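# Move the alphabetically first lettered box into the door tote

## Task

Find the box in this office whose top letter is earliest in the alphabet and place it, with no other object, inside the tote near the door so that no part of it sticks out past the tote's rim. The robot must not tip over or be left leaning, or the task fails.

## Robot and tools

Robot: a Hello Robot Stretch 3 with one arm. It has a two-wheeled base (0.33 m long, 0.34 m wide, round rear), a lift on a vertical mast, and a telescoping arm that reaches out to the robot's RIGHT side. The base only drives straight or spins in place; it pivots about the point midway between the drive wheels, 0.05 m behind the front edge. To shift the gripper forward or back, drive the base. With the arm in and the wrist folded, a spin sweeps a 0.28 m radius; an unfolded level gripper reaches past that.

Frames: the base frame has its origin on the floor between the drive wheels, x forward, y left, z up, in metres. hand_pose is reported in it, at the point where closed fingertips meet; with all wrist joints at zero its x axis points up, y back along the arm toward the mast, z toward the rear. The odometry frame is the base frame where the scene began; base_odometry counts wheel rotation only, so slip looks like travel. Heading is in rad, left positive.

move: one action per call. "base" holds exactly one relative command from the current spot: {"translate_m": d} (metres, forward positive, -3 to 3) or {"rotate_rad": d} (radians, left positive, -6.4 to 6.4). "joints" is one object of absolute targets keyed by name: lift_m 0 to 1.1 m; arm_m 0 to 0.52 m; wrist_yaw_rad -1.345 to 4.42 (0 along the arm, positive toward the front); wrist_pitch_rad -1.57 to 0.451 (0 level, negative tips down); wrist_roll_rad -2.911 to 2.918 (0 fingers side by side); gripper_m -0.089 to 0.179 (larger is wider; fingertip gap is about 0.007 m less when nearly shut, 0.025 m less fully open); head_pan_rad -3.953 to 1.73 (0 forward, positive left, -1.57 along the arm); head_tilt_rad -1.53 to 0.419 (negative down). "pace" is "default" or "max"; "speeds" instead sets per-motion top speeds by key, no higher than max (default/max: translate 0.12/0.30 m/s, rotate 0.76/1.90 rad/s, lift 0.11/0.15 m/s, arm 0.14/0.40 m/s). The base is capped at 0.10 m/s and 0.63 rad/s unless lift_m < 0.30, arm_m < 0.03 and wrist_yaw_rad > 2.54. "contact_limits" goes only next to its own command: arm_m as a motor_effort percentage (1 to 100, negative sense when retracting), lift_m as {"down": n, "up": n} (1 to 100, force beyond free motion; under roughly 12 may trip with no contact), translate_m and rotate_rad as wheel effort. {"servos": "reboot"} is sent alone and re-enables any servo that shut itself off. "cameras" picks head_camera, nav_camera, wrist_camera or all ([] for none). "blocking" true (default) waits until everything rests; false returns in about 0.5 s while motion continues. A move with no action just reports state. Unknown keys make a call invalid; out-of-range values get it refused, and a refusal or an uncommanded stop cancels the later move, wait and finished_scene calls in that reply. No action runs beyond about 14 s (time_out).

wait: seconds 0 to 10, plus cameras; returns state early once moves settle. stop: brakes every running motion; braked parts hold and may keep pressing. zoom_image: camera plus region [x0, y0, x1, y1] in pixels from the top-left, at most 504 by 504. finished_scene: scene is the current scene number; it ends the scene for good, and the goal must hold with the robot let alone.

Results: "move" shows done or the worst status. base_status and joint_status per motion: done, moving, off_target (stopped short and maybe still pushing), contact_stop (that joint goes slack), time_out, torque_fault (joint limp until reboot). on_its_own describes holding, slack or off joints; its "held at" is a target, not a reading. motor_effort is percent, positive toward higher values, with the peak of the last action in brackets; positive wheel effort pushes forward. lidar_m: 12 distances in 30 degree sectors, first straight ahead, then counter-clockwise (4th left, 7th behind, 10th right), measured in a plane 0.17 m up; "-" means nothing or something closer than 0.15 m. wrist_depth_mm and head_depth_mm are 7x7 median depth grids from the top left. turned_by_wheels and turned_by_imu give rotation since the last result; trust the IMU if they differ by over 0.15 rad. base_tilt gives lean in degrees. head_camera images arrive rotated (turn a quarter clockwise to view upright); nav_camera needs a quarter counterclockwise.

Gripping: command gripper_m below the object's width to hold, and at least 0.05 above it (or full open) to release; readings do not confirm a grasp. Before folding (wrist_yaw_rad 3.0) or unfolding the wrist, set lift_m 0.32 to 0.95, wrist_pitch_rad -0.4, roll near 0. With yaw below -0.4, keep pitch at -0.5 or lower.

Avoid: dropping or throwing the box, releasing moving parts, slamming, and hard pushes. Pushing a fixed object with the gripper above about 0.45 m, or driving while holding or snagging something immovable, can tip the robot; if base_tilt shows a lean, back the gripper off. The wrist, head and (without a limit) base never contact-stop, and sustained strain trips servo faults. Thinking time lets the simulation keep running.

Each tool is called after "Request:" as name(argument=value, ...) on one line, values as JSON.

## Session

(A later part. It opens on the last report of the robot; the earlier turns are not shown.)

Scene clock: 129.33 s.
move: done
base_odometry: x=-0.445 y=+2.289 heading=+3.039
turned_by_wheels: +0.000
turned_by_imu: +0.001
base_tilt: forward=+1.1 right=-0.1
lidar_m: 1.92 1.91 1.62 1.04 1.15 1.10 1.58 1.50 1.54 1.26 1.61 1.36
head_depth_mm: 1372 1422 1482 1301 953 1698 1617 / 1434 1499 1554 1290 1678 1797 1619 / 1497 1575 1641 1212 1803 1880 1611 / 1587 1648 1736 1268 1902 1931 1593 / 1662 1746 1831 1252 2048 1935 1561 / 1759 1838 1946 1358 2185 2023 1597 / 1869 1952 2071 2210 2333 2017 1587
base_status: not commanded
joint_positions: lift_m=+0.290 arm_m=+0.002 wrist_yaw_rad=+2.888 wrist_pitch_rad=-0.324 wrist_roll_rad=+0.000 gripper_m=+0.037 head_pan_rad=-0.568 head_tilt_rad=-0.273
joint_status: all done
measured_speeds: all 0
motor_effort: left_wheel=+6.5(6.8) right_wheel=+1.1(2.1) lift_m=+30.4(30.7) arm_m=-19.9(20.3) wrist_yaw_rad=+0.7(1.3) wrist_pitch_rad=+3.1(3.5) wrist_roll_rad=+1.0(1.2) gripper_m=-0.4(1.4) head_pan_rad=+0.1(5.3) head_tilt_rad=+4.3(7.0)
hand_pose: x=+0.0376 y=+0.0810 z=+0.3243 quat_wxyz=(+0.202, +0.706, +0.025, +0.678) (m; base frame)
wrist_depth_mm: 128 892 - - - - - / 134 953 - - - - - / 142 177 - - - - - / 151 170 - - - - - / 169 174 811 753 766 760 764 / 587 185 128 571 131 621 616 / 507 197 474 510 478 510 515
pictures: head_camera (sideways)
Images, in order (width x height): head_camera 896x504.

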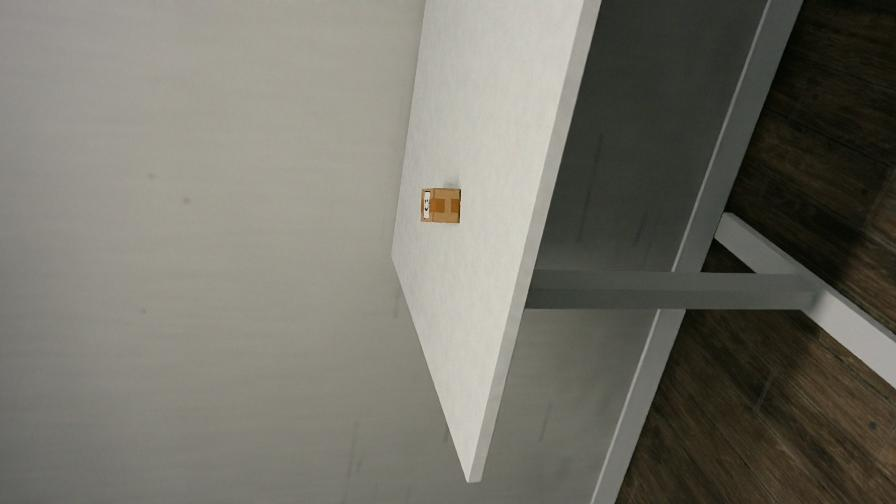

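Request:
zoom_image(camera="head_camera", region=[405, 170, 480, 240])

Request:
move(joints={"head_pan_rad": 0.35, "head_tilt_rad": -0.25}, pace="max", cameras=["head_camera", "nav_camera"])

Scaled by 6.720 from the camera's 896x504 image, which has a finer 1280x720 frame.

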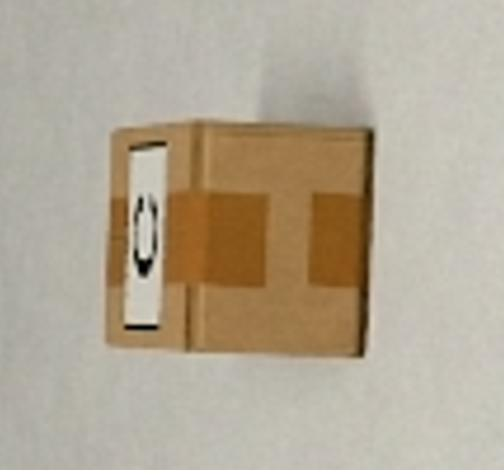

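Scene clock: 133.10 s.
move: done
base_odometry: x=-0.445 y=+2.289 heading=+3.039
turned_by_wheels: +0.000
turned_by_imu: +0.001
base_tilt: forward=+1.2 right=-0.1
lidar_m: 1.91 1.90 1.61 1.03 1.15 1.09 1.58 1.50 1.54 1.26 1.61 1.36
head_depth_mm: 2083 2169 2268 2391 2507 2129 1655 / 2046 2119 2247 2297 2488 2112 1646 / 2018 2118 2211 1960 2393 2047 1646 / 1975 2076 2194 1928 2412 2098 1627 / 1980 2041 2166 1910 2360 2087 1626 / 1943 2028 2120 1889 2322 2109 1624 / 1930 2005 2102 1880 2294 2080 1631
base_status: not commanded
joint_positions: lift_m=+0.290 arm_m=+0.002 wrist_yaw_rad=+2.888 wrist_pitch_rad=-0.324 wrist_roll_rad=+0.000 gripper_m=+0.037 head_pan_rad=+0.368 head_tilt_rad=-0.250
joint_status: all done
measured_speeds: all 0
motor_effort: left_wheel=+6.7(6.7) right_wheel=+1.6(1.8) lift_m=+30.3(30.6) arm_m=-19.1(19.2) wrist_yaw_rad=+1.3(1.3) wrist_pitch_rad=+2.9(3.3) wrist_roll_rad=+0.8(1.1) gripper_m=-0.1(1.0) head_pan_rad=+0.4(4.6) head_tilt_rad=+2.6(6.9)
hand_pose: x=+0.0376 y=+0.0810 z=+0.3243 quat_wxyz=(+0.202, +0.706, +0.025, +0.678) (m; base frame)
wrist_depth_mm: 129 889 - - - - - / 135 929 - - - - - / 142 177 - - - - - / 151 170 - - - - - / 169 174 799 768 772 769 767 / 584 184 128 567 131 612 622 / 509 196 481 513 481 515 514
pictures: head_camera (sideways), nav_camera (sideways)
Images, in order (width x height): head_camera 896x504, nav_camera 672x504.

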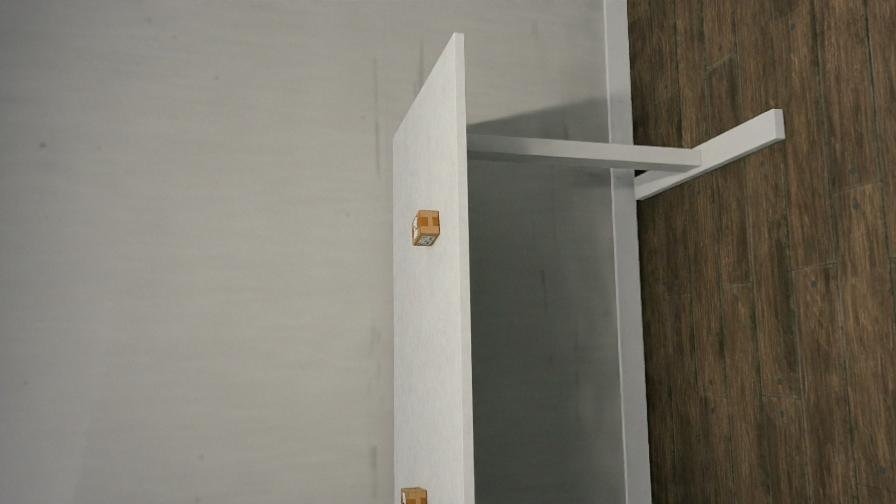

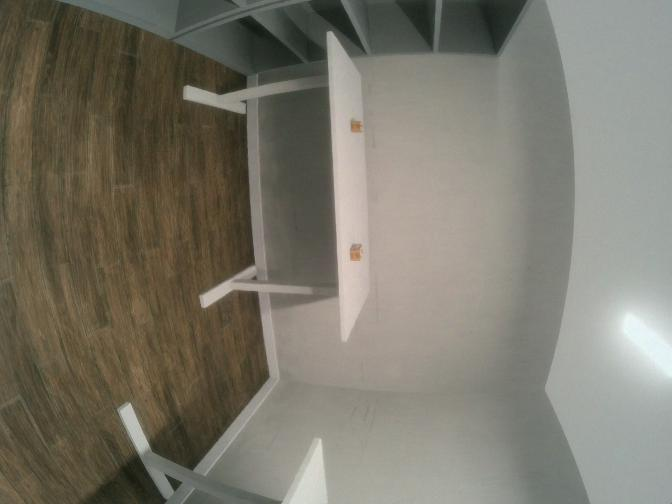

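Request:
zoom_image(camera="head_camera", region=[395, 195, 465, 260])

Request:
move(base={"translate_m": 0.7}, joints={"head_pan_rad": 0.45, "head_tilt_rad": -0.3}, pace="max", cameras=["head_camera", "nav_camera"])

Scaled by 7.200 from the camera's 896x504 image, which has a finer 1280x720 frame.

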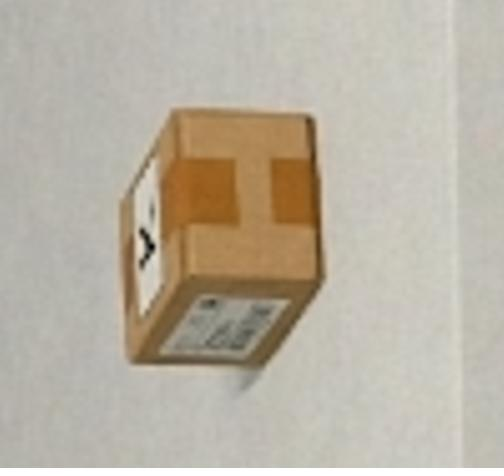

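Scene clock: 141.20 s.
move: done
base_odometry: x=-1.141 y=+2.361 heading=+3.039
turned_by_wheels: +0.000
turned_by_imu: +0.000
base_tilt: forward=+1.0 right=-0.2
lidar_m: 1.68 1.25 1.58 1.52 1.36 1.73 2.19 2.09 1.34 1.30 0.80 1.27
head_depth_mm: 1474 1540 1633 1734 1847 1918 1567 / 1459 1534 1619 1679 1832 1909 1569 / 1448 1527 1609 1322 1329 1834 1494 / 1448 1532 1598 1313 1830 1893 1554 / 1439 1520 1599 1298 1803 1881 1544 / 1436 1509 1597 1295 1786 1855 1548 / 1421 1502 1581 1279 1784 1867 1548
base_status: done
joint_positions: lift_m=+0.290 arm_m=+0.002 wrist_yaw_rad=+2.888 wrist_pitch_rad=-0.324 wrist_roll_rad=+0.000 gripper_m=+0.037 head_pan_rad=+0.450 head_tilt_rad=-0.300
joint_status: all done
measured_speeds: all 0
motor_effort: left_wheel=+5.2(15.7) right_wheel=-0.1(14.7) lift_m=+21.4(30.3) arm_m=-16.7(18.2) wrist_yaw_rad=+0.7(1.3) wrist_pitch_rad=+3.2(3.5) wrist_roll_rad=+0.9(1.1) gripper_m=-1.2(1.5) head_pan_rad=+3.5(4.2) head_tilt_rad=-1.2(5.5)
hand_pose: x=+0.0376 y=+0.0810 z=+0.3243 quat_wxyz=(+0.202, +0.706, +0.025, +0.678) (m; base frame)
wrist_depth_mm: 128 - - - - - - / 134 - - - - - - / 142 - - - - - - / 151 170 - - - - - / 169 173 802 760 772 767 771 / 585 184 128 564 131 612 610 / 505 197 476 510 479 512 512
pictures: head_camera (sideways), nav_camera (sideways)
Images, in order (width x height): head_camera 896x504, nav_camera 672x504.

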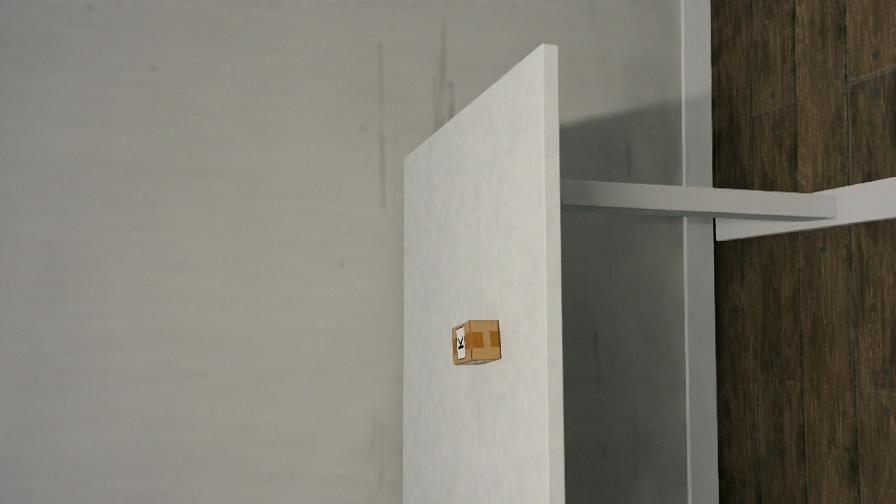

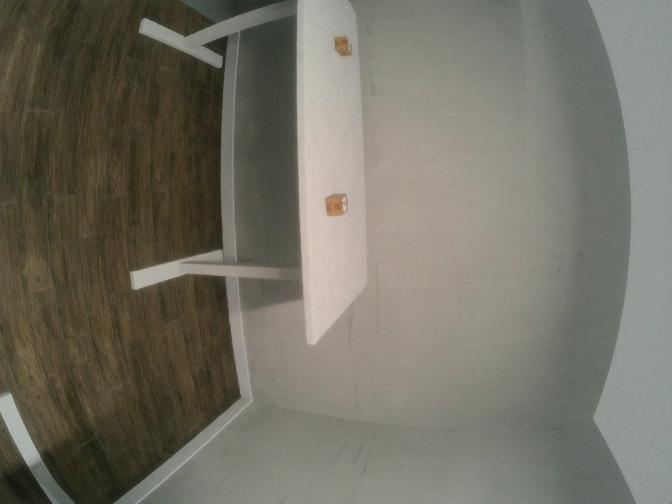

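Request:
zoom_image(camera="head_camera", region=[435, 305, 515, 380])

Request:
move(joints={"head_pan_rad": 1.1, "head_tilt_rad": -0.28}, pace="max", cameras=["head_camera"])

Scaled by 6.300 from the camera's 896x504 image, which has a finer 1280x720 frame.

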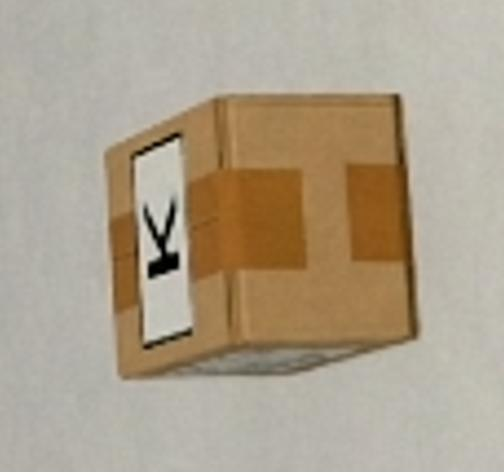

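Scene clock: 144.13 s.
move: done
base_odometry: x=-1.141 y=+2.361 heading=+3.039
turned_by_wheels: +0.000
turned_by_imu: +0.000
base_tilt: forward=+0.9 right=+0.0
lidar_m: 1.68 1.24 1.58 1.52 1.36 1.73 2.20 2.09 1.34 1.29 0.80 1.27
head_depth_mm: 1499 1550 1604 1410 1039 1820 1598 / 1568 1635 1713 1392 1851 1935 1576 / 1668 1735 1823 1375 2002 2011 1577 / 1780 1860 1945 1367 2165 2005 1575 / 1862 1946 2042 1478 2266 1821 1581 / 1986 2036 2143 1638 2370 1948 1575 / 1955 2022 2060 2117 2201 1854 1576
base_status: not commanded
joint_positions: lift_m=+0.290 arm_m=+0.002 wrist_yaw_rad=+2.888 wrist_pitch_rad=-0.324 wrist_roll_rad=+0.000 gripper_m=+0.037 head_pan_rad=+1.117 head_tilt_rad=-0.286
joint_status: all done
measured_speeds: all 0
motor_effort: left_wheel=+5.2(5.5) right_wheel=+0.2(0.7) lift_m=+20.6(20.9) arm_m=-16.3(16.5) wrist_yaw_rad=+0.9(1.1) wrist_pitch_rad=+2.8(3.3) wrist_roll_rad=+0.8(1.2) gripper_m=-0.5(0.9) head_pan_rad=+2.4(4.7) head_tilt_rad=+4.4(6.5)
hand_pose: x=+0.0376 y=+0.0810 z=+0.3243 quat_wxyz=(+0.202, +0.706, +0.025, +0.678) (m; base frame)
wrist_depth_mm: 128 - - - - - - / 134 - - - - - - / 142 - - - - - - / 151 169 - - - - - / 168 173 802 776 769 768 757 / 598 184 128 568 131 612 613 / 507 196 479 513 478 509 509
pictures: head_camera (sideways)
Images, in order (width x height): head_camera 896x504.

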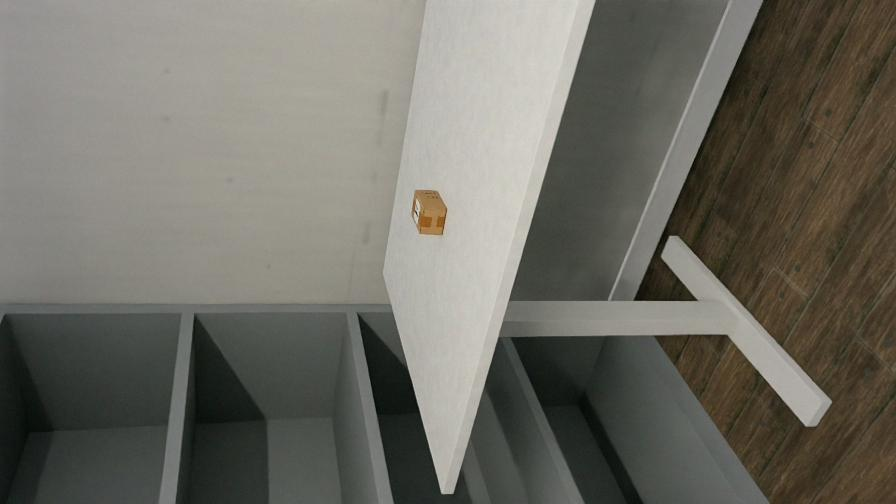

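Request:
zoom_image(camera="head_camera", region=[395, 175, 465, 245])

Scaled by 7.200 from the camera's 896x504 image, which has a finer 1280x720 frame.

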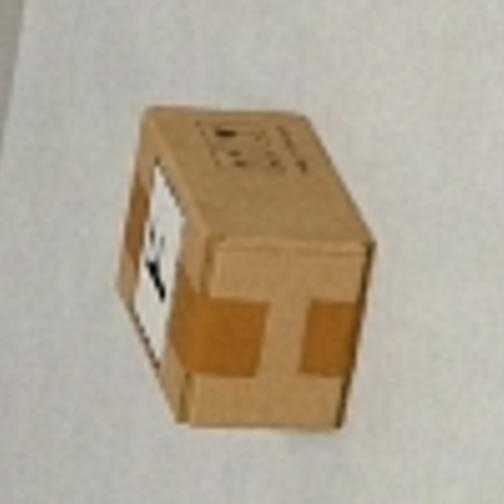

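Request:
move(joints={"head_pan_rad": -1.2, "head_tilt_rad": -0.4}, pace="max", cameras=["head_camera"])

Scene clock: 159.17 s.
move: done
base_odometry: x=-1.141 y=+2.361 heading=+3.039
turned_by_wheels: +0.000
turned_by_imu: +0.001
base_tilt: forward=+1.2 right=-0.3
lidar_m: 1.68 1.25 1.58 1.52 1.35 1.73 2.20 2.08 1.33 1.30 0.80 1.27
head_depth_mm: 1105 1183 1270 904 633 1653 1435 / 1091 1169 1242 893 626 1615 1440 / 1071 1147 1210 891 623 1589 1438 / 1049 1130 1196 886 622 1551 1432 / 1039 1099 1165 779 619 531 1422 / 1019 1078 1160 879 619 529 1429 / 1000 1065 1138 874 616 510 1025
base_status: not commanded
joint_positions: lift_m=+0.290 arm_m=+0.002 wrist_yaw_rad=+2.888 wrist_pitch_rad=-0.324 wrist_roll_rad=+0.000 gripper_m=+0.037 head_pan_rad=-1.253 head_tilt_rad=-0.396
joint_status: all done
measured_speeds: all 0
motor_effort: left_wheel=+5.3(5.5) right_wheel=+0.2(0.7) lift_m=+20.7(21.0) arm_m=-15.1(15.2) wrist_yaw_rad=+0.4(1.4) wrist_pitch_rad=+3.0(3.2) wrist_roll_rad=+0.8(1.0) gripper_m=-0.6(1.3) head_pan_rad=+1.8(4.7) head_tilt_rad=-2.1(5.4)
hand_pose: x=+0.0376 y=+0.0810 z=+0.3243 quat_wxyz=(+0.202, +0.706, +0.025, +0.678) (m; base frame)
wrist_depth_mm: 129 - - - - - - / 134 - - - - - - / 142 - - - - - - / 151 169 - - - - - / 169 173 795 771 759 756 773 / 585 185 128 566 131 621 613 / 505 196 478 511 478 515 516
pictures: head_camera (sideways)
Images, in order (width x height): head_camera 896x504.

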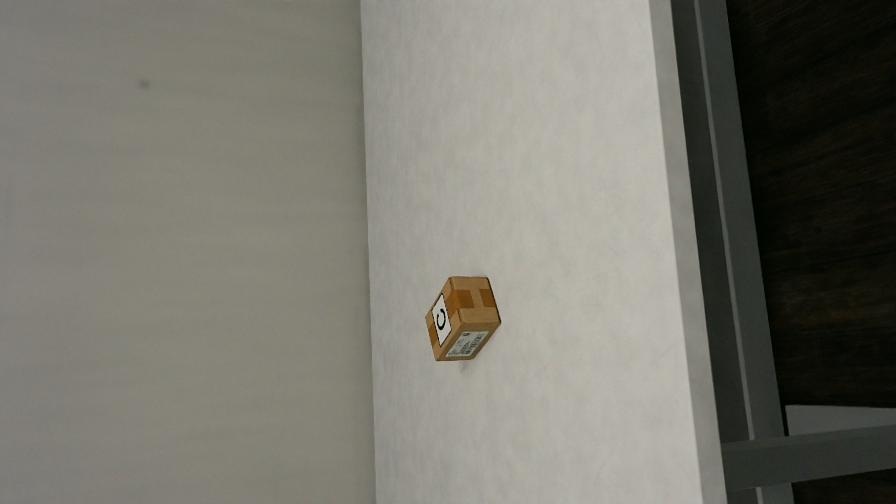

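Request:
zoom_image(camera="head_camera", region=[410, 265, 510, 370])

Request:
move(base={"rotate_rad": 0.95}, joints={"head_pan_rad": 0.1, "head_tilt_rad": -0.35}, pace="max", cameras=[])

Request:
move(base={"translate_m": 0.35}, pace="max", cameras=["head_camera", "nav_camera"])

Scaled by 4.800 from the camera's 896x504 image, which has a finer 1280x720 frame.

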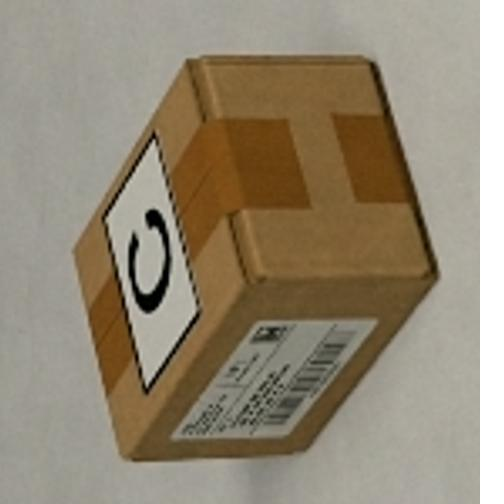

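Scene clock: 167.80 s.
move: done
base_odometry: x=-1.141 y=+2.361 heading=-2.295
turned_by_wheels: +0.950
turned_by_imu: +0.947
base_tilt: forward=+0.9 right=-0.1
lidar_m: 1.70 1.52 1.36 1.36 1.73 2.09 1.34 1.35 1.24 0.80 1.54 1.25
head_depth_mm: 1456 1507 1592 1144 1785 1823 1491 / 1520 1598 1666 1134 1886 1853 1488 / 1593 1687 1764 1132 1999 1858 1486 / 1678 1770 1857 1299 2138 1829 1480 / 1784 1884 1966 1406 2191 1826 1479 / 1845 1979 2027 1640 2177 1829 1482 / 1935 2054 2160 1858 2248 1820 1470
base_status: done
joint_positions: lift_m=+0.290 arm_m=+0.002 wrist_yaw_rad=+2.888 wrist_pitch_rad=-0.324 wrist_roll_rad=+0.000 gripper_m=+0.037 head_pan_rad=+0.116 head_tilt_rad=-0.352
joint_status: all done
measured_speeds: translate_m=+0.000 rotate_rad=+0.000 lift_m=+0.000 arm_m=+0.000 wrist_yaw_rad=+0.000 wrist_pitch_rad=+0.000 wrist_roll_rad=+0.000 head_pan_rad=-0.024 head_tilt_rad=+0.000
motor_effort: left_wheel=-9.3(17.0) right_wheel=+9.4(17.1) lift_m=+24.1(24.1) arm_m=-20.7(20.9) wrist_yaw_rad=+0.9(1.3) wrist_pitch_rad=+3.0(3.4) wrist_roll_rad=+0.8(1.1) gripper_m=+0.6(1.0) head_pan_rad=-2.8(5.0) head_tilt_rad=+3.2(5.8)
hand_pose: x=+0.0376 y=+0.0810 z=+0.3243 quat_wxyz=(+0.202, +0.706, +0.025, +0.678) (m; base frame)
wrist_depth_mm: 128 - - - - - - / 134 - - - - - - / 142 - - - - - - / 151 169 - 999 - - - / 168 174 789 765 767 767 771 / 586 185 128 567 131 617 611 / 508 196 482 511 482 512 511
pictures: none
No camera images: "cameras" was empty.

Scene clock: 170.27 s.
move: done
base_odometry: x=-1.373 y=+2.099 heading=-2.295
turned_by_wheels: +0.000
turned_by_imu: +0.000
base_tilt: forward=+1.0 right=-0.3
lidar_m: 1.37 1.26 1.28 1.31 2.08 2.41 1.68 1.49 0.93 1.37 1.49 0.96
head_depth_mm: 1150 1213 1278 1148 771 623 1514 / 1205 1270 1345 1132 763 1607 1495 / 1266 1336 1414 1132 762 1703 1489 / 1342 1414 1506 1126 759 1788 1477 / 1414 1512 1610 1057 794 1802 1494 / 1479 1590 1685 1117 875 1496 1482 / 1526 1648 1736 1114 2000 1768 1437
base_status: done
joint_positions: lift_m=+0.290 arm_m=+0.002 wrist_yaw_rad=+2.888 wrist_pitch_rad=-0.324 wrist_roll_rad=+0.000 gripper_m=+0.037 head_pan_rad=+0.102 head_tilt_rad=-0.350
joint_status: not commanded
measured_speeds: all 0
motor_effort: left_wheel=-0.2(16.0) right_wheel=+6.8(16.1) lift_m=+28.9(28.9) arm_m=-23.1(23.9) wrist_yaw_rad=+0.9(1.4) wrist_pitch_rad=+3.1(3.4) wrist_roll_rad=+0.9(1.1) gripper_m=+0.2(0.9) head_pan_rad=-3.5(4.1) head_tilt_rad=+2.4(4.4)
hand_pose: x=+0.0376 y=+0.0810 z=+0.3243 quat_wxyz=(+0.202, +0.706, +0.025, +0.678) (m; base frame)
wrist_depth_mm: 128 - - - - - - / 134 - - - - - - / 142 - - - - - - / 151 169 - - - - 958 / 169 174 806 766 778 766 767 / 588 184 128 564 131 615 609 / 509 196 478 512 481 514 513
pictures: head_camera (sideways), nav_camera (sideways)
Images, in order (width x height): head_camera 896x504, nav_camera 672x504.

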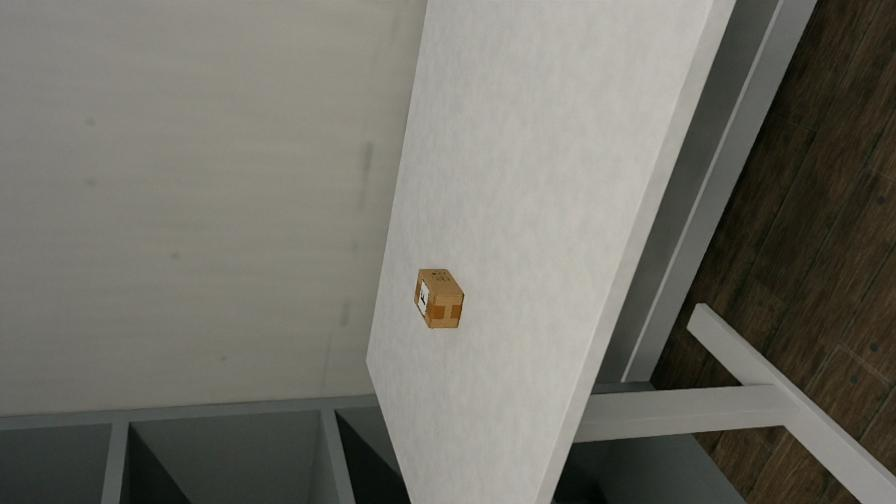

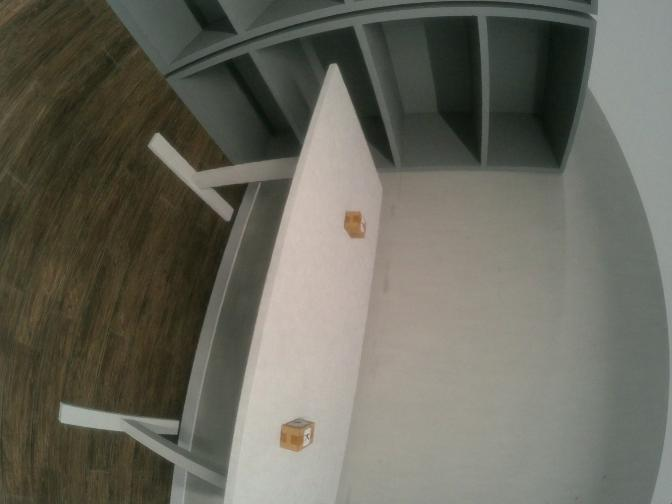

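Request:
zoom_image(camera="head_camera", region=[400, 255, 480, 340])

Scaled by 5.929 from the camera's 896x504 image, which has a finer 1280x720 frame.

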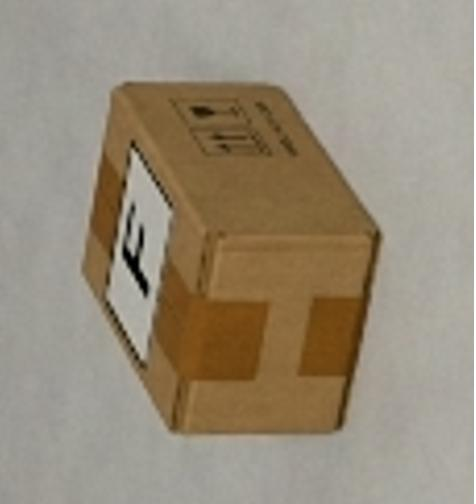

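Request:
move(base={"rotate_rad": 0.142}, joints={"head_pan_rad": -1.57, "head_tilt_rad": -0.45}, pace="max", cameras=[])

Request:
move(base={"translate_m": -0.392}, pace="max", cameras=[])

Request:
move(base={"rotate_rad": -0.624}, joints={"lift_m": 0.5, "wrist_pitch_rad": -0.4}, pace="max", cameras=["head_camera", "nav_camera"])

Scene clock: 210.60 s.
move: done
base_odometry: x=-1.373 y=+2.099 heading=-2.153
turned_by_wheels: +0.142
turned_by_imu: +0.142
base_tilt: forward=+0.9 right=+0.0
lidar_m: 1.27 1.26 1.39 1.31 1.89 2.42 1.68 1.42 0.93 1.41 0.96 1.36
head_depth_mm: 1148 1217 1313 1402 1511 1595 1384 / 1215 1280 1371 1483 1608 1664 1391 / 1273 1356 1466 1573 1723 1679 1380 / 1338 1434 1553 1686 1852 1676 1370 / 1414 1517 1650 1816 1945 1671 1371 / 1508 1632 1764 1949 2045 1655 1377 / 1537 1631 1717 1826 1912 1657 1376
base_status: done
joint_positions: lift_m=+0.290 arm_m=+0.002 wrist_yaw_rad=+2.888 wrist_pitch_rad=-0.324 wrist_roll_rad=+0.000 gripper_m=+0.037 head_pan_rad=-1.610 head_tilt_rad=-0.447
joint_status: all done
measured_speeds: all 0
motor_effort: left_wheel=-9.5(15.6) right_wheel=+8.0(15.1) lift_m=+28.8(30.4) arm_m=-22.3(22.9) wrist_yaw_rad=+0.8(1.3) wrist_pitch_rad=+3.0(3.3) wrist_roll_rad=+0.8(1.1) gripper_m=-0.2(1.0) head_pan_rad=+1.6(4.8) head_tilt_rad=-3.1(6.2)
hand_pose: x=+0.0376 y=+0.0810 z=+0.3243 quat_wxyz=(+0.202, +0.706, +0.025, +0.678) (m; base frame)
wrist_depth_mm: 128 - - - - - - / 134 - - - - - - / 142 - - - - - - / 151 169 - - - - - / 169 173 815 761 758 756 764 / 582 184 128 571 131 615 613 / 509 196 481 509 480 512 511
pictures: none
No camera images: "cameras" was empty.

Scene clock: 213.20 s.
move: done
base_odometry: x=-1.157 y=+2.426 heading=-2.154
turned_by_wheels: +0.000
turned_by_imu: +0.001
base_tilt: forward=+0.8 right=-0.2
lidar_m: 1.63 1.58 1.42 1.78 2.16 2.07 1.29 1.22 0.74 1.21 1.64 1.26
head_depth_mm: 996 1064 1121 795 580 470 1281 / 1055 1121 1196 794 579 485 1343 / 1106 1185 1275 1360 574 1523 1373 / 1170 1257 1362 1481 575 1617 1370 / 1247 1343 1466 1616 1766 1650 1373 / 1328 1437 1577 1736 1905 1640 1371 / 1425 1559 1699 1902 2027 1657 1367
base_status: done
joint_positions: lift_m=+0.290 arm_m=+0.002 wrist_yaw_rad=+2.888 wrist_pitch_rad=-0.324 wrist_roll_rad=+0.000 gripper_m=+0.037 head_pan_rad=-1.574 head_tilt_rad=-0.450
joint_status: not commanded
measured_speeds: all 0
motor_effort: left_wheel=-10.6(18.0) right_wheel=+3.6(11.2) lift_m=+24.2(28.7) arm_m=-22.7(23.3) wrist_yaw_rad=+1.0(1.5) wrist_pitch_rad=+3.1(3.5) wrist_roll_rad=+0.7(1.2) gripper_m=+0.6(1.4) head_pan_rad=+2.9(4.4) head_tilt_rad=-2.6(3.7)
hand_pose: x=+0.0376 y=+0.0810 z=+0.3243 quat_wxyz=(+0.202, +0.706, +0.025, +0.678) (m; base frame)
wrist_depth_mm: 128 - - - - - - / 134 - - - - - - / 142 - - - - - - / 151 169 - - - - - / 169 173 803 767 759 761 767 / 584 185 128 564 131 617 618 / 510 197 482 511 479 511 511
pictures: none
No camera images: "cameras" was empty.

Scene clock: 215.40 s.
move: done
base_odometry: x=-1.157 y=+2.426 heading=-2.777
turned_by_wheels: -0.624
turned_by_imu: -0.622
base_tilt: forward=+1.1 right=+0.1
lidar_m: 1.25 1.73 1.59 1.42 1.43 2.22 2.07 1.29 1.26 1.17 0.73 1.51
head_depth_mm: 986 1061 1124 796 579 484 1384 / 984 1063 1118 791 577 483 1368 / 977 1052 1121 749 575 481 1367 / 975 1049 1113 711 574 481 1375 / 973 1050 1106 781 572 479 1369 / 966 1044 1100 780 569 478 1064 / 967 1043 1109 778 570 477 1375
base_status: done
joint_positions: lift_m=+0.500 arm_m=+0.002 wrist_yaw_rad=+2.888 wrist_pitch_rad=-0.416 wrist_roll_rad=+0.000 gripper_m=+0.037 head_pan_rad=-1.570 head_tilt_rad=-0.450
joint_status: all done
measured_speeds: all 0
motor_effort: left_wheel=+9.5(14.1) right_wheel=-8.5(16.0) lift_m=+28.8(32.6) arm_m=-22.8(23.5) wrist_yaw_rad=+0.9(1.3) wrist_pitch_rad=+2.6(5.7) wrist_roll_rad=+0.8(1.1) gripper_m=-0.3(1.6) head_pan_rad=+3.3(4.0) head_tilt_rad=-1.9(2.8)
hand_pose: x=+0.0350 y=+0.0708 z=+0.5132 quat_wxyz=(+0.232, +0.704, +0.058, +0.668) (m; base frame)
wrist_depth_mm: 128 - - - - - - / 137 - - - - - - / 147 176 - - - - - / 164 179 - - - - - / 957 182 - 999 985 993 - / 816 202 128 776 131 829 819 / 704 - 667 707 665 699 705
pictures: head_camera (sideways), nav_camera (sideways)
Images, in order (width x height): head_camera 896x504, nav_camera 672x504.

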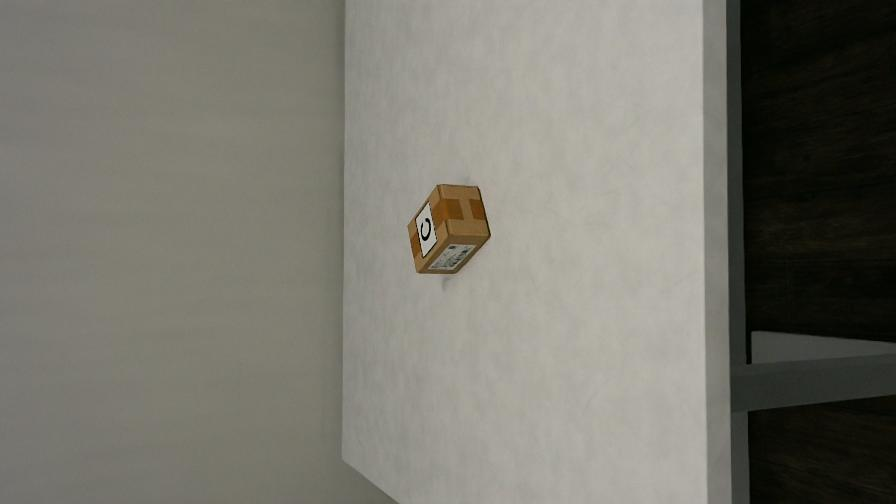

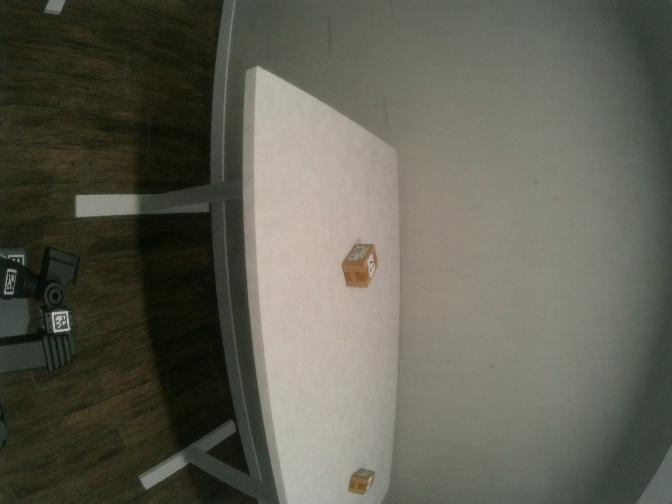

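Request:
move(joints={"wrist_yaw_rad": 1.57, "wrist_pitch_rad": -0.4, "lift_m": 0.9}, pace="max", cameras=[])

Request:
move(base={"translate_m": -0.018}, joints={"lift_m": 1.095, "gripper_m": 0.15, "wrist_yaw_rad": 0.475, "wrist_pitch_rad": -0.8}, pace="max", cameras=[])

Request:
move(joints={"arm_m": 0.3}, pace="max", cameras=["head_camera", "wrist_camera"])

Scene clock: 240.83 s.
move: done
base_odometry: x=-1.157 y=+2.426 heading=-2.777
turned_by_wheels: +0.000
turned_by_imu: +0.001
base_tilt: forward=+1.1 right=+0.1
lidar_m: 1.25 1.73 1.59 1.41 1.43 2.23 2.07 1.29 1.26 1.17 0.74 1.51
head_depth_mm: 987 1062 1120 795 579 485 1460 / 986 1059 1122 794 577 483 1445 / 977 1053 1116 750 577 482 1457 / 977 1046 1114 712 574 479 1374 / 973 1045 1107 782 572 480 1362 / 966 1045 1105 778 570 479 1060 / 964 1036 1109 777 568 478 1360
base_status: not commanded
joint_positions: lift_m=+0.900 arm_m=+0.002 wrist_yaw_rad=+1.573 wrist_pitch_rad=-0.416 wrist_roll_rad=+0.000 gripper_m=+0.037 head_pan_rad=-1.570 head_tilt_rad=-0.450
joint_status: all done
measured_speeds: all 0
motor_effort: left_wheel=+9.4(9.7) right_wheel=-8.4(8.7) lift_m=+30.0(33.6) arm_m=-18.0(20.7) wrist_yaw_rad=-2.4(8.8) wrist_pitch_rad=+2.7(6.2) wrist_roll_rad=+0.8(1.1) gripper_m=-0.5(1.5) head_pan_rad=+2.8(4.1) head_tilt_rad=-0.2(2.4)
hand_pose: x=+0.2032 y=-0.1463 z=+0.9130 quat_wxyz=(+0.592, +0.593, -0.385, +0.387) (m; base frame)
wrist_depth_mm: - - - - - - - / - - - - - - - / - - - - - - 250 / - - - - - - - / - - - - - - - / - - 127 - 131 - - / - - - - - - -
pictures: none
No camera images: "cameras" was empty.

Scene clock: 242.93 s.
move: done
base_odometry: x=-1.141 y=+2.433 heading=-2.777
turned_by_wheels: +0.000
turned_by_imu: +0.000
base_tilt: forward=+0.9 right=-0.1
lidar_m: 1.27 1.75 1.59 1.42 1.77 2.20 2.06 1.28 1.26 1.17 0.74 1.51
head_depth_mm: 976 - - - - - - / 976 - - - - - - / 974 - - - - - - / 982 1051 1114 - - - 1332 / 977 1047 1111 - 531 480 1368 / 970 1047 1109 780 570 464 1082 / 969 1037 1107 776 568 463 1337
base_status: done
joint_positions: lift_m=+1.095 arm_m=+0.002 wrist_yaw_rad=+0.478 wrist_pitch_rad=-0.810 wrist_roll_rad=+0.000 gripper_m=+0.150 head_pan_rad=-1.570 head_tilt_rad=-0.450
joint_status: all done
measured_speeds: all 0
motor_effort: left_wheel=-1.3(6.0) right_wheel=-7.6(13.4) lift_m=+28.9(32.7) arm_m=-16.8(18.3) wrist_yaw_rad=-2.3(6.2) wrist_pitch_rad=+1.6(5.6) wrist_roll_rad=+0.9(1.1) gripper_m=+0.0(92.6) head_pan_rad=+2.9(3.9) head_tilt_rad=+0.1(1.5)
hand_pose: x=+0.0517 y=-0.2882 z=+1.0316 quat_wxyz=(+0.698, +0.425, -0.565, -0.117) (m; base frame)
wrist_depth_mm: - - - - - 401 - / - - - - - - - / - - - - - - - / - - - - - - - / - - - - - - 262 / - 123 - - - 122 248 / 107 - - - - - -
pictures: none
No camera images: "cameras" was empty.

Scene clock: 244.93 s.
move: done
base_odometry: x=-1.141 y=+2.433 heading=-2.777
turned_by_wheels: +0.000
turned_by_imu: +0.000
base_tilt: forward=+0.9 right=-0.2
lidar_m: 1.27 1.74 1.59 1.41 1.76 2.21 2.06 1.27 1.26 1.17 0.74 1.51
head_depth_mm: 363 350 1087 796 578 484 1369 / 949 349 1006 791 575 482 1374 / 970 357 385 708 575 482 1377 / 983 1038 449 705 572 480 1367 / 975 1049 1105 707 572 479 1376 / 970 1042 1104 778 571 478 1072 / 966 1041 1100 774 569 477 1362
base_status: not commanded
joint_positions: lift_m=+1.095 arm_m=+0.300 wrist_yaw_rad=+0.478 wrist_pitch_rad=-0.811 wrist_roll_rad=+0.000 gripper_m=+0.150 head_pan_rad=-1.570 head_tilt_rad=-0.450
joint_status: all done
measured_speeds: all 0
motor_effort: left_wheel=-1.4(1.6) right_wheel=-7.6(8.1) lift_m=+24.7(29.0) arm_m=+20.9(25.9) wrist_yaw_rad=-1.7(2.2) wrist_pitch_rad=+1.5(2.2) wrist_roll_rad=+0.9(1.1) gripper_m=+0.0(1.6) head_pan_rad=+2.9(4.3) head_tilt_rad=-0.4(1.6)
hand_pose: x=+0.0516 y=-0.5863 z=+1.0314 quat_wxyz=(+0.698, +0.425, -0.565, -0.117) (m; base frame)
wrist_depth_mm: - - - - - - - / - - - - - - - / - - - - 266 - - / - - - - 234 - - / 263 151 257 262 257 260 262 / 248 123 243 243 242 123 242 / 106 215 223 222 222 217 220
pictures: head_camera (sideways), wrist_camera
Images, in order (width x height): head_camera 896x504, wrist_camera 644x364.

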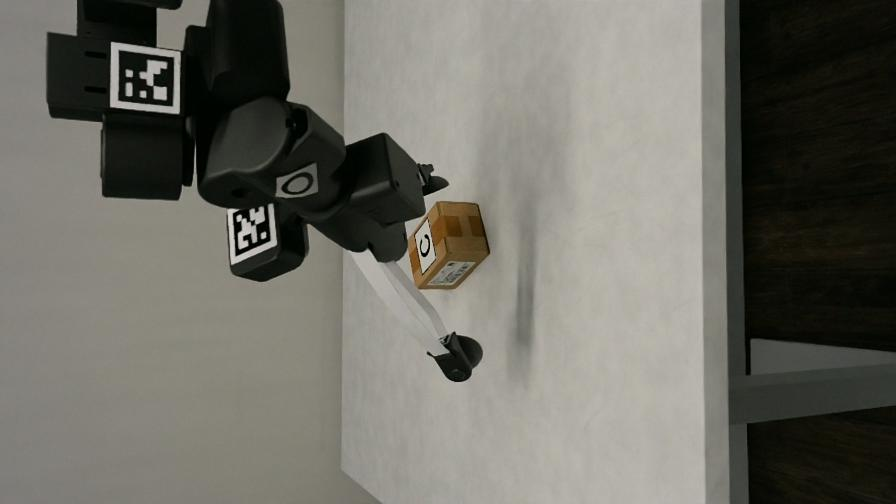

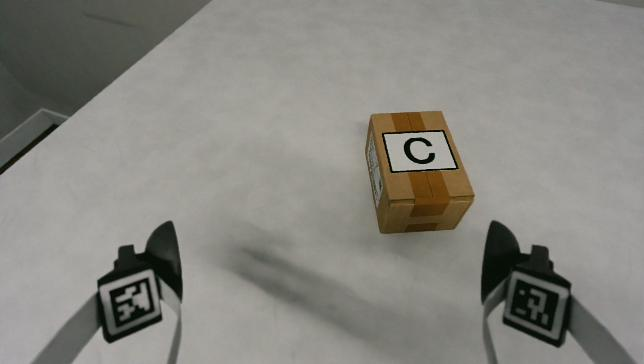

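Request:
move(joints={"gripper_m": 0.178, "lift_m": 1.1}, pace="max", cameras=[])

Request:
move(joints={"arm_m": 0.42, "wrist_pitch_rad": -1.2}, speeds={"arm_m": 0.2}, cameras=["head_camera", "wrist_camera"])

Scene clock: 259.30 s.
move: done
base_odometry: x=-1.141 y=+2.433 heading=-2.777
turned_by_wheels: +0.000
turned_by_imu: +0.001
base_tilt: forward=+1.0 right=-0.1
lidar_m: 1.28 1.74 1.59 1.41 1.76 2.20 2.05 1.27 1.26 1.17 0.74 1.51
head_depth_mm: 356 347 1125 797 578 485 1378 / 335 348 1007 795 577 482 1371 / 958 356 392 709 574 482 1378 / 979 1032 449 708 572 481 1369 / 974 1046 1103 711 571 479 1368 / 974 1046 1110 742 568 479 1079 / 971 1041 1092 776 569 478 1365
base_status: not commanded
joint_positions: lift_m=+1.098 arm_m=+0.300 wrist_yaw_rad=+0.478 wrist_pitch_rad=-0.811 wrist_roll_rad=+0.000 gripper_m=+0.178 head_pan_rad=-1.570 head_tilt_rad=-0.450
joint_status: all done
joint sent to its limit — lift_m, upper limit.
measured_speeds: all 0
motor_effort: left_wheel=-1.4(1.5) right_wheel=-7.3(8.0) lift_m=+30.4(30.5) arm_m=-17.6(17.6) wrist_yaw_rad=-2.0(2.2) wrist_pitch_rad=+1.9(2.1) wrist_roll_rad=+0.8(1.1) gripper_m=+0.0(90.3) head_pan_rad=+2.5(3.3) head_tilt_rad=+1.3(1.8)
hand_pose: x=+0.0516 y=-0.5863 z=+1.0339 quat_wxyz=(+0.698, +0.425, -0.565, -0.117) (m; base frame)
wrist_depth_mm: - - - - - - - / - - - - - - - / - - - - 268 - - / - - - - 242 - - / 266 148 260 264 259 259 262 / - 241 246 245 244 240 238 / 114 221 224 225 224 220 108
pictures: none
No camera images: "cameras" was empty.

Scene clock: 261.43 s.
move: done
base_odometry: x=-1.141 y=+2.433 heading=-2.777
turned_by_wheels: +0.000
turned_by_imu: +0.000
base_tilt: forward=+0.9 right=-0.1
lidar_m: 1.27 1.75 1.59 1.42 1.76 2.20 2.05 1.28 1.26 1.17 0.74 1.51
head_depth_mm: 954 1049 1130 794 577 484 1392 / 446 455 1112 749 577 482 1380 / 967 459 494 788 574 483 1369 / 977 1052 995 711 572 480 1368 / 973 1052 1108 782 571 478 1379 / 971 1045 1105 780 570 478 1083 / 969 1044 1100 776 569 478 1377
base_status: not commanded
joint_positions: lift_m=+1.098 arm_m=+0.420 wrist_yaw_rad=+0.478 wrist_pitch_rad=-1.202 wrist_roll_rad=+0.000 gripper_m=+0.178 head_pan_rad=-1.570 head_tilt_rad=-0.450
joint_status: all done
measured_speeds: all 0
motor_effort: left_wheel=-1.3(1.4) right_wheel=-7.8(8.3) lift_m=+29.9(30.7) arm_m=+23.5(26.1) wrist_yaw_rad=-1.7(2.2) wrist_pitch_rad=+0.1(4.8) wrist_roll_rad=+0.8(1.0) gripper_m=-0.4(1.0) head_pan_rad=+2.0(3.6) head_tilt_rad=+1.9(2.5)
hand_pose: x=+0.0106 y=-0.6272 z=+0.9886 quat_wxyz=(+0.662, +0.526, -0.472, -0.251) (m; base frame)
wrist_depth_mm: 247 246 244 244 242 241 240 / 237 236 236 177 228 231 231 / 227 227 226 172 172 223 221 / 218 218 218 191 212 215 212 / 211 209 209 208 208 207 206 / 205 200 201 201 201 198 196 / 114 195 195 195 193 192 107
pictures: head_camera (sideways), wrist_camera
Images, in order (width x height): head_camera 896x504, wrist_camera 644x364.

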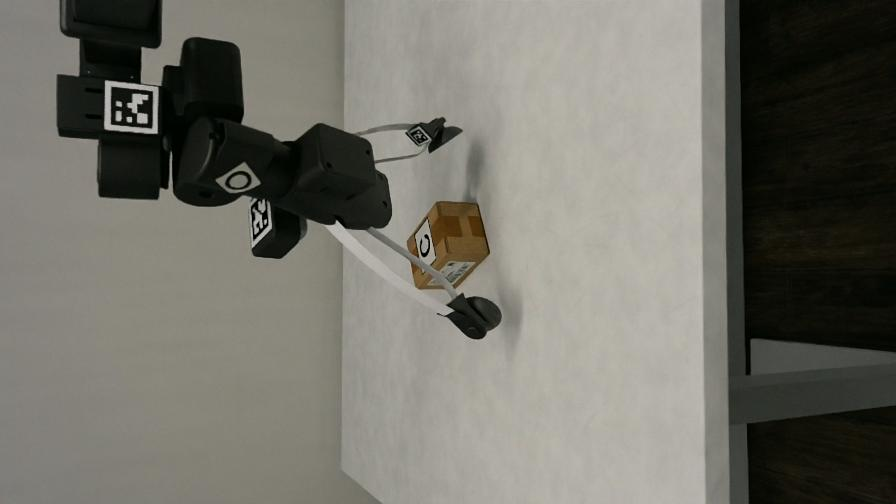

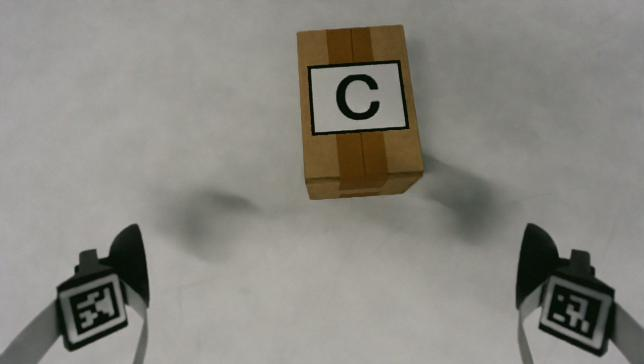

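Request:
move(base={"translate_m": 0.02}, joints={"arm_m": 0.497, "wrist_yaw_rad": 0.53}, cameras=["head_camera", "wrist_camera"])

Scene clock: 281.40 s.
move: done
base_odometry: x=-1.159 y=+2.426 heading=-2.777
turned_by_wheels: +0.000
turned_by_imu: +0.001
base_tilt: forward=+1.0 right=-0.2
lidar_m: 1.25 1.73 1.59 1.42 1.43 2.23 2.07 1.29 1.26 1.17 0.74 1.51
head_depth_mm: 954 1061 1127 795 577 483 1386 / 540 530 1113 788 578 483 1383 / 964 533 576 731 576 482 1371 / 975 1034 1067 714 574 481 1368 / 974 1050 1099 742 570 479 1371 / 969 1043 1101 781 570 479 1080 / 968 1035 1113 774 568 478 1364
base_status: done
joint_positions: lift_m=+1.098 arm_m=+0.497 wrist_yaw_rad=+0.527 wrist_pitch_rad=-1.202 wrist_roll_rad=+0.000 gripper_m=+0.178 head_pan_rad=-1.570 head_tilt_rad=-0.450
joint_status: all done
measured_speeds: all 0
motor_effort: left_wheel=+8.2(11.6) right_wheel=+3.3(8.0) lift_m=+28.7(29.6) arm_m=+23.6(26.8) wrist_yaw_rad=+3.5(5.5) wrist_pitch_rad=+0.1(0.5) wrist_roll_rad=+0.7(1.0) gripper_m=+0.7(1.6) head_pan_rad=+1.7(3.4) head_tilt_rad=+2.4(3.7)
hand_pose: x=+0.0135 y=-0.7025 z=+0.9886 quat_wxyz=(+0.667, +0.538, -0.458, -0.235) (m; base frame)
wrist_depth_mm: 247 246 245 242 241 242 240 / 237 236 234 233 233 231 231 / 227 227 225 225 224 223 222 / 219 218 217 164 213 214 213 / 211 209 209 158 206 206 206 / 205 200 201 153 199 198 196 / 114 194 195 149 193 192 107
pictures: head_camera (sideways), wrist_camera
Images, in order (width x height): head_camera 896x504, wrist_camera 644x364.

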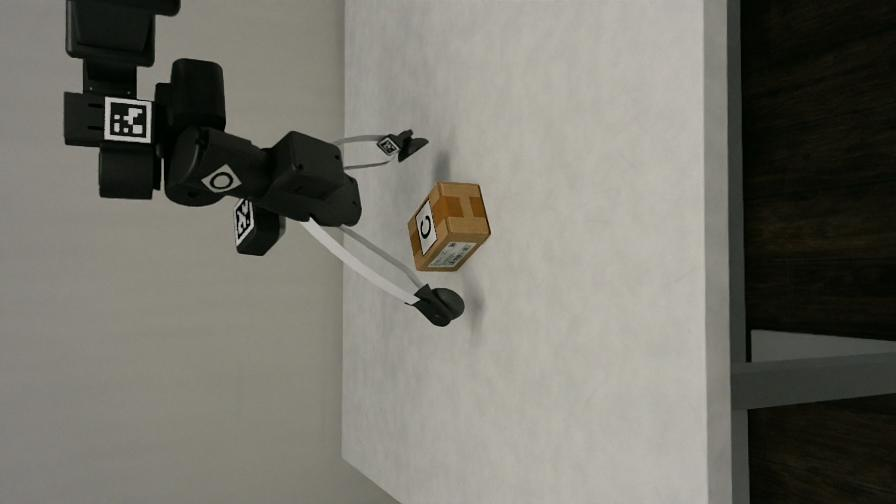

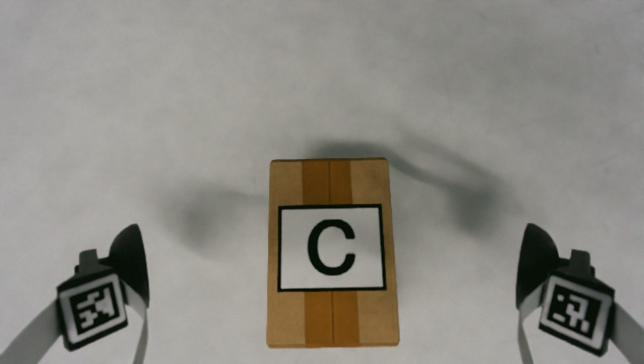

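Request:
move(joints={"lift_m": 1.074}, speeds={"lift_m": 0.05}, contact_limits={"lift_m": {"down": 14}}, cameras=["wrist_camera"])

Request:
move(joints={"gripper_m": 0.02}, cameras=["wrist_camera"])

Scene clock: 284.87 s.
move: done
base_odometry: x=-1.159 y=+2.426 heading=-2.777
turned_by_wheels: +0.000
turned_by_imu: +0.001
base_tilt: forward=+1.0 right=-0.2
lidar_m: 1.25 1.72 1.58 1.42 1.43 2.22 2.07 1.29 1.26 1.17 0.73 1.51
head_depth_mm: 975 408 1118 797 578 485 1384 / 975 534 1126 751 577 483 1380 / 979 536 573 729 574 482 1385 / 977 1050 1069 713 574 480 1372 / 972 1050 1111 740 572 479 1367 / 970 1042 1097 779 569 479 1071 / 968 1034 1110 776 568 477 1375
base_status: not commanded
joint_positions: lift_m=+1.074 arm_m=+0.497 wrist_yaw_rad=+0.527 wrist_pitch_rad=-1.202 wrist_roll_rad=+0.000 gripper_m=+0.178 head_pan_rad=-1.570 head_tilt_rad=-0.450
joint_status: all done
measured_speeds: all 0
motor_effort: left_wheel=+8.4(8.6) right_wheel=+3.1(3.7) lift_m=+21.2(25.7) arm_m=+20.1(20.9) wrist_yaw_rad=+3.5(4.2) wrist_pitch_rad=+0.5(0.6) wrist_roll_rad=+0.8(1.1) gripper_m=+0.1(1.1) head_pan_rad=+2.6(3.0) head_tilt_rad=+3.4(4.1)
contact_limits: lift_m down 14 (down: maximum 72; up: maximum 65)
hand_pose: x=+0.0135 y=-0.7024 z=+0.9650 quat_wxyz=(+0.667, +0.538, -0.458, -0.235) (m; base frame)
wrist_depth_mm: 218 217 217 215 214 213 213 / 210 208 208 208 206 205 205 / 201 200 199 199 198 197 196 / 194 193 191 139 189 191 189 / 186 186 186 134 182 182 182 / - 177 178 129 175 175 173 / 114 172 173 125 169 171 107
pictures: wrist_camera
Images, in order (width x height): wrist_camera 644x364.

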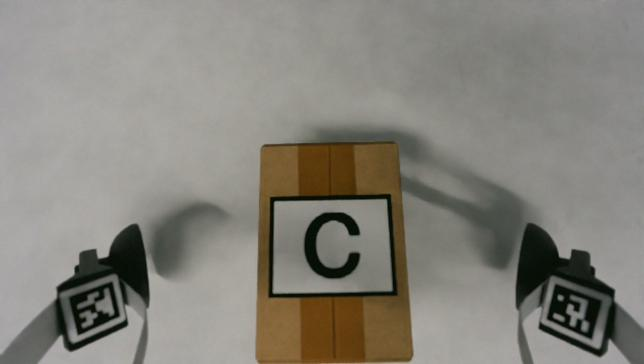

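Scene clock: 286.97 s.
move: done
base_odometry: x=-1.159 y=+2.426 heading=-2.777
turned_by_wheels: +0.000
turned_by_imu: +0.000
base_tilt: forward=+0.8 right=+0.0
lidar_m: 1.25 1.73 1.58 1.42 1.43 2.23 2.07 1.29 1.26 1.17 0.74 1.51
head_depth_mm: 972 408 1122 797 578 485 1381 / 967 534 1118 793 579 484 1368 / 979 534 575 715 575 480 1379 / 977 1048 1069 697 573 482 1371 / 972 1051 1108 785 572 480 1368 / 971 1036 1105 782 571 479 1084 / 968 1038 1107 776 569 478 1376
base_status: not commanded
joint_positions: lift_m=+1.074 arm_m=+0.497 wrist_yaw_rad=+0.528 wrist_pitch_rad=-1.201 wrist_roll_rad=+0.000 gripper_m=+0.021 head_pan_rad=-1.570 head_tilt_rad=-0.450
joint_status: all done
measured_speeds: all 0
motor_effort: left_wheel=+8.3(8.7) right_wheel=+3.1(3.7) lift_m=+20.9(21.4) arm_m=+17.3(19.8) wrist_yaw_rad=+2.2(3.9) wrist_pitch_rad=+0.0(0.6) wrist_roll_rad=+0.8(1.0) gripper_m=-22.0(99.2) head_pan_rad=+1.0(3.2) head_tilt_rad=+3.1(4.0)
contact_limits: lift_m down 14 (down: maximum 72; up: maximum 65)
hand_pose: x=+0.0137 y=-0.7026 z=+0.9651 quat_wxyz=(+0.668, +0.538, -0.458, -0.234) (m; base frame)
wrist_depth_mm: 221 220 219 218 217 215 214 / 212 211 209 209 208 206 206 / 203 203 201 201 200 198 199 / 195 194 192 141 190 191 190 / 189 187 186 135 154 185 183 / 181 181 129 131 130 178 178 / 175 - 172 127 129 169 171
pictures: wrist_camera
Images, in order (width x height): wrist_camera 644x364.

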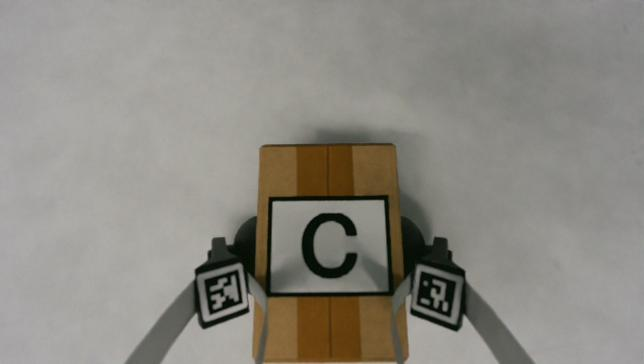

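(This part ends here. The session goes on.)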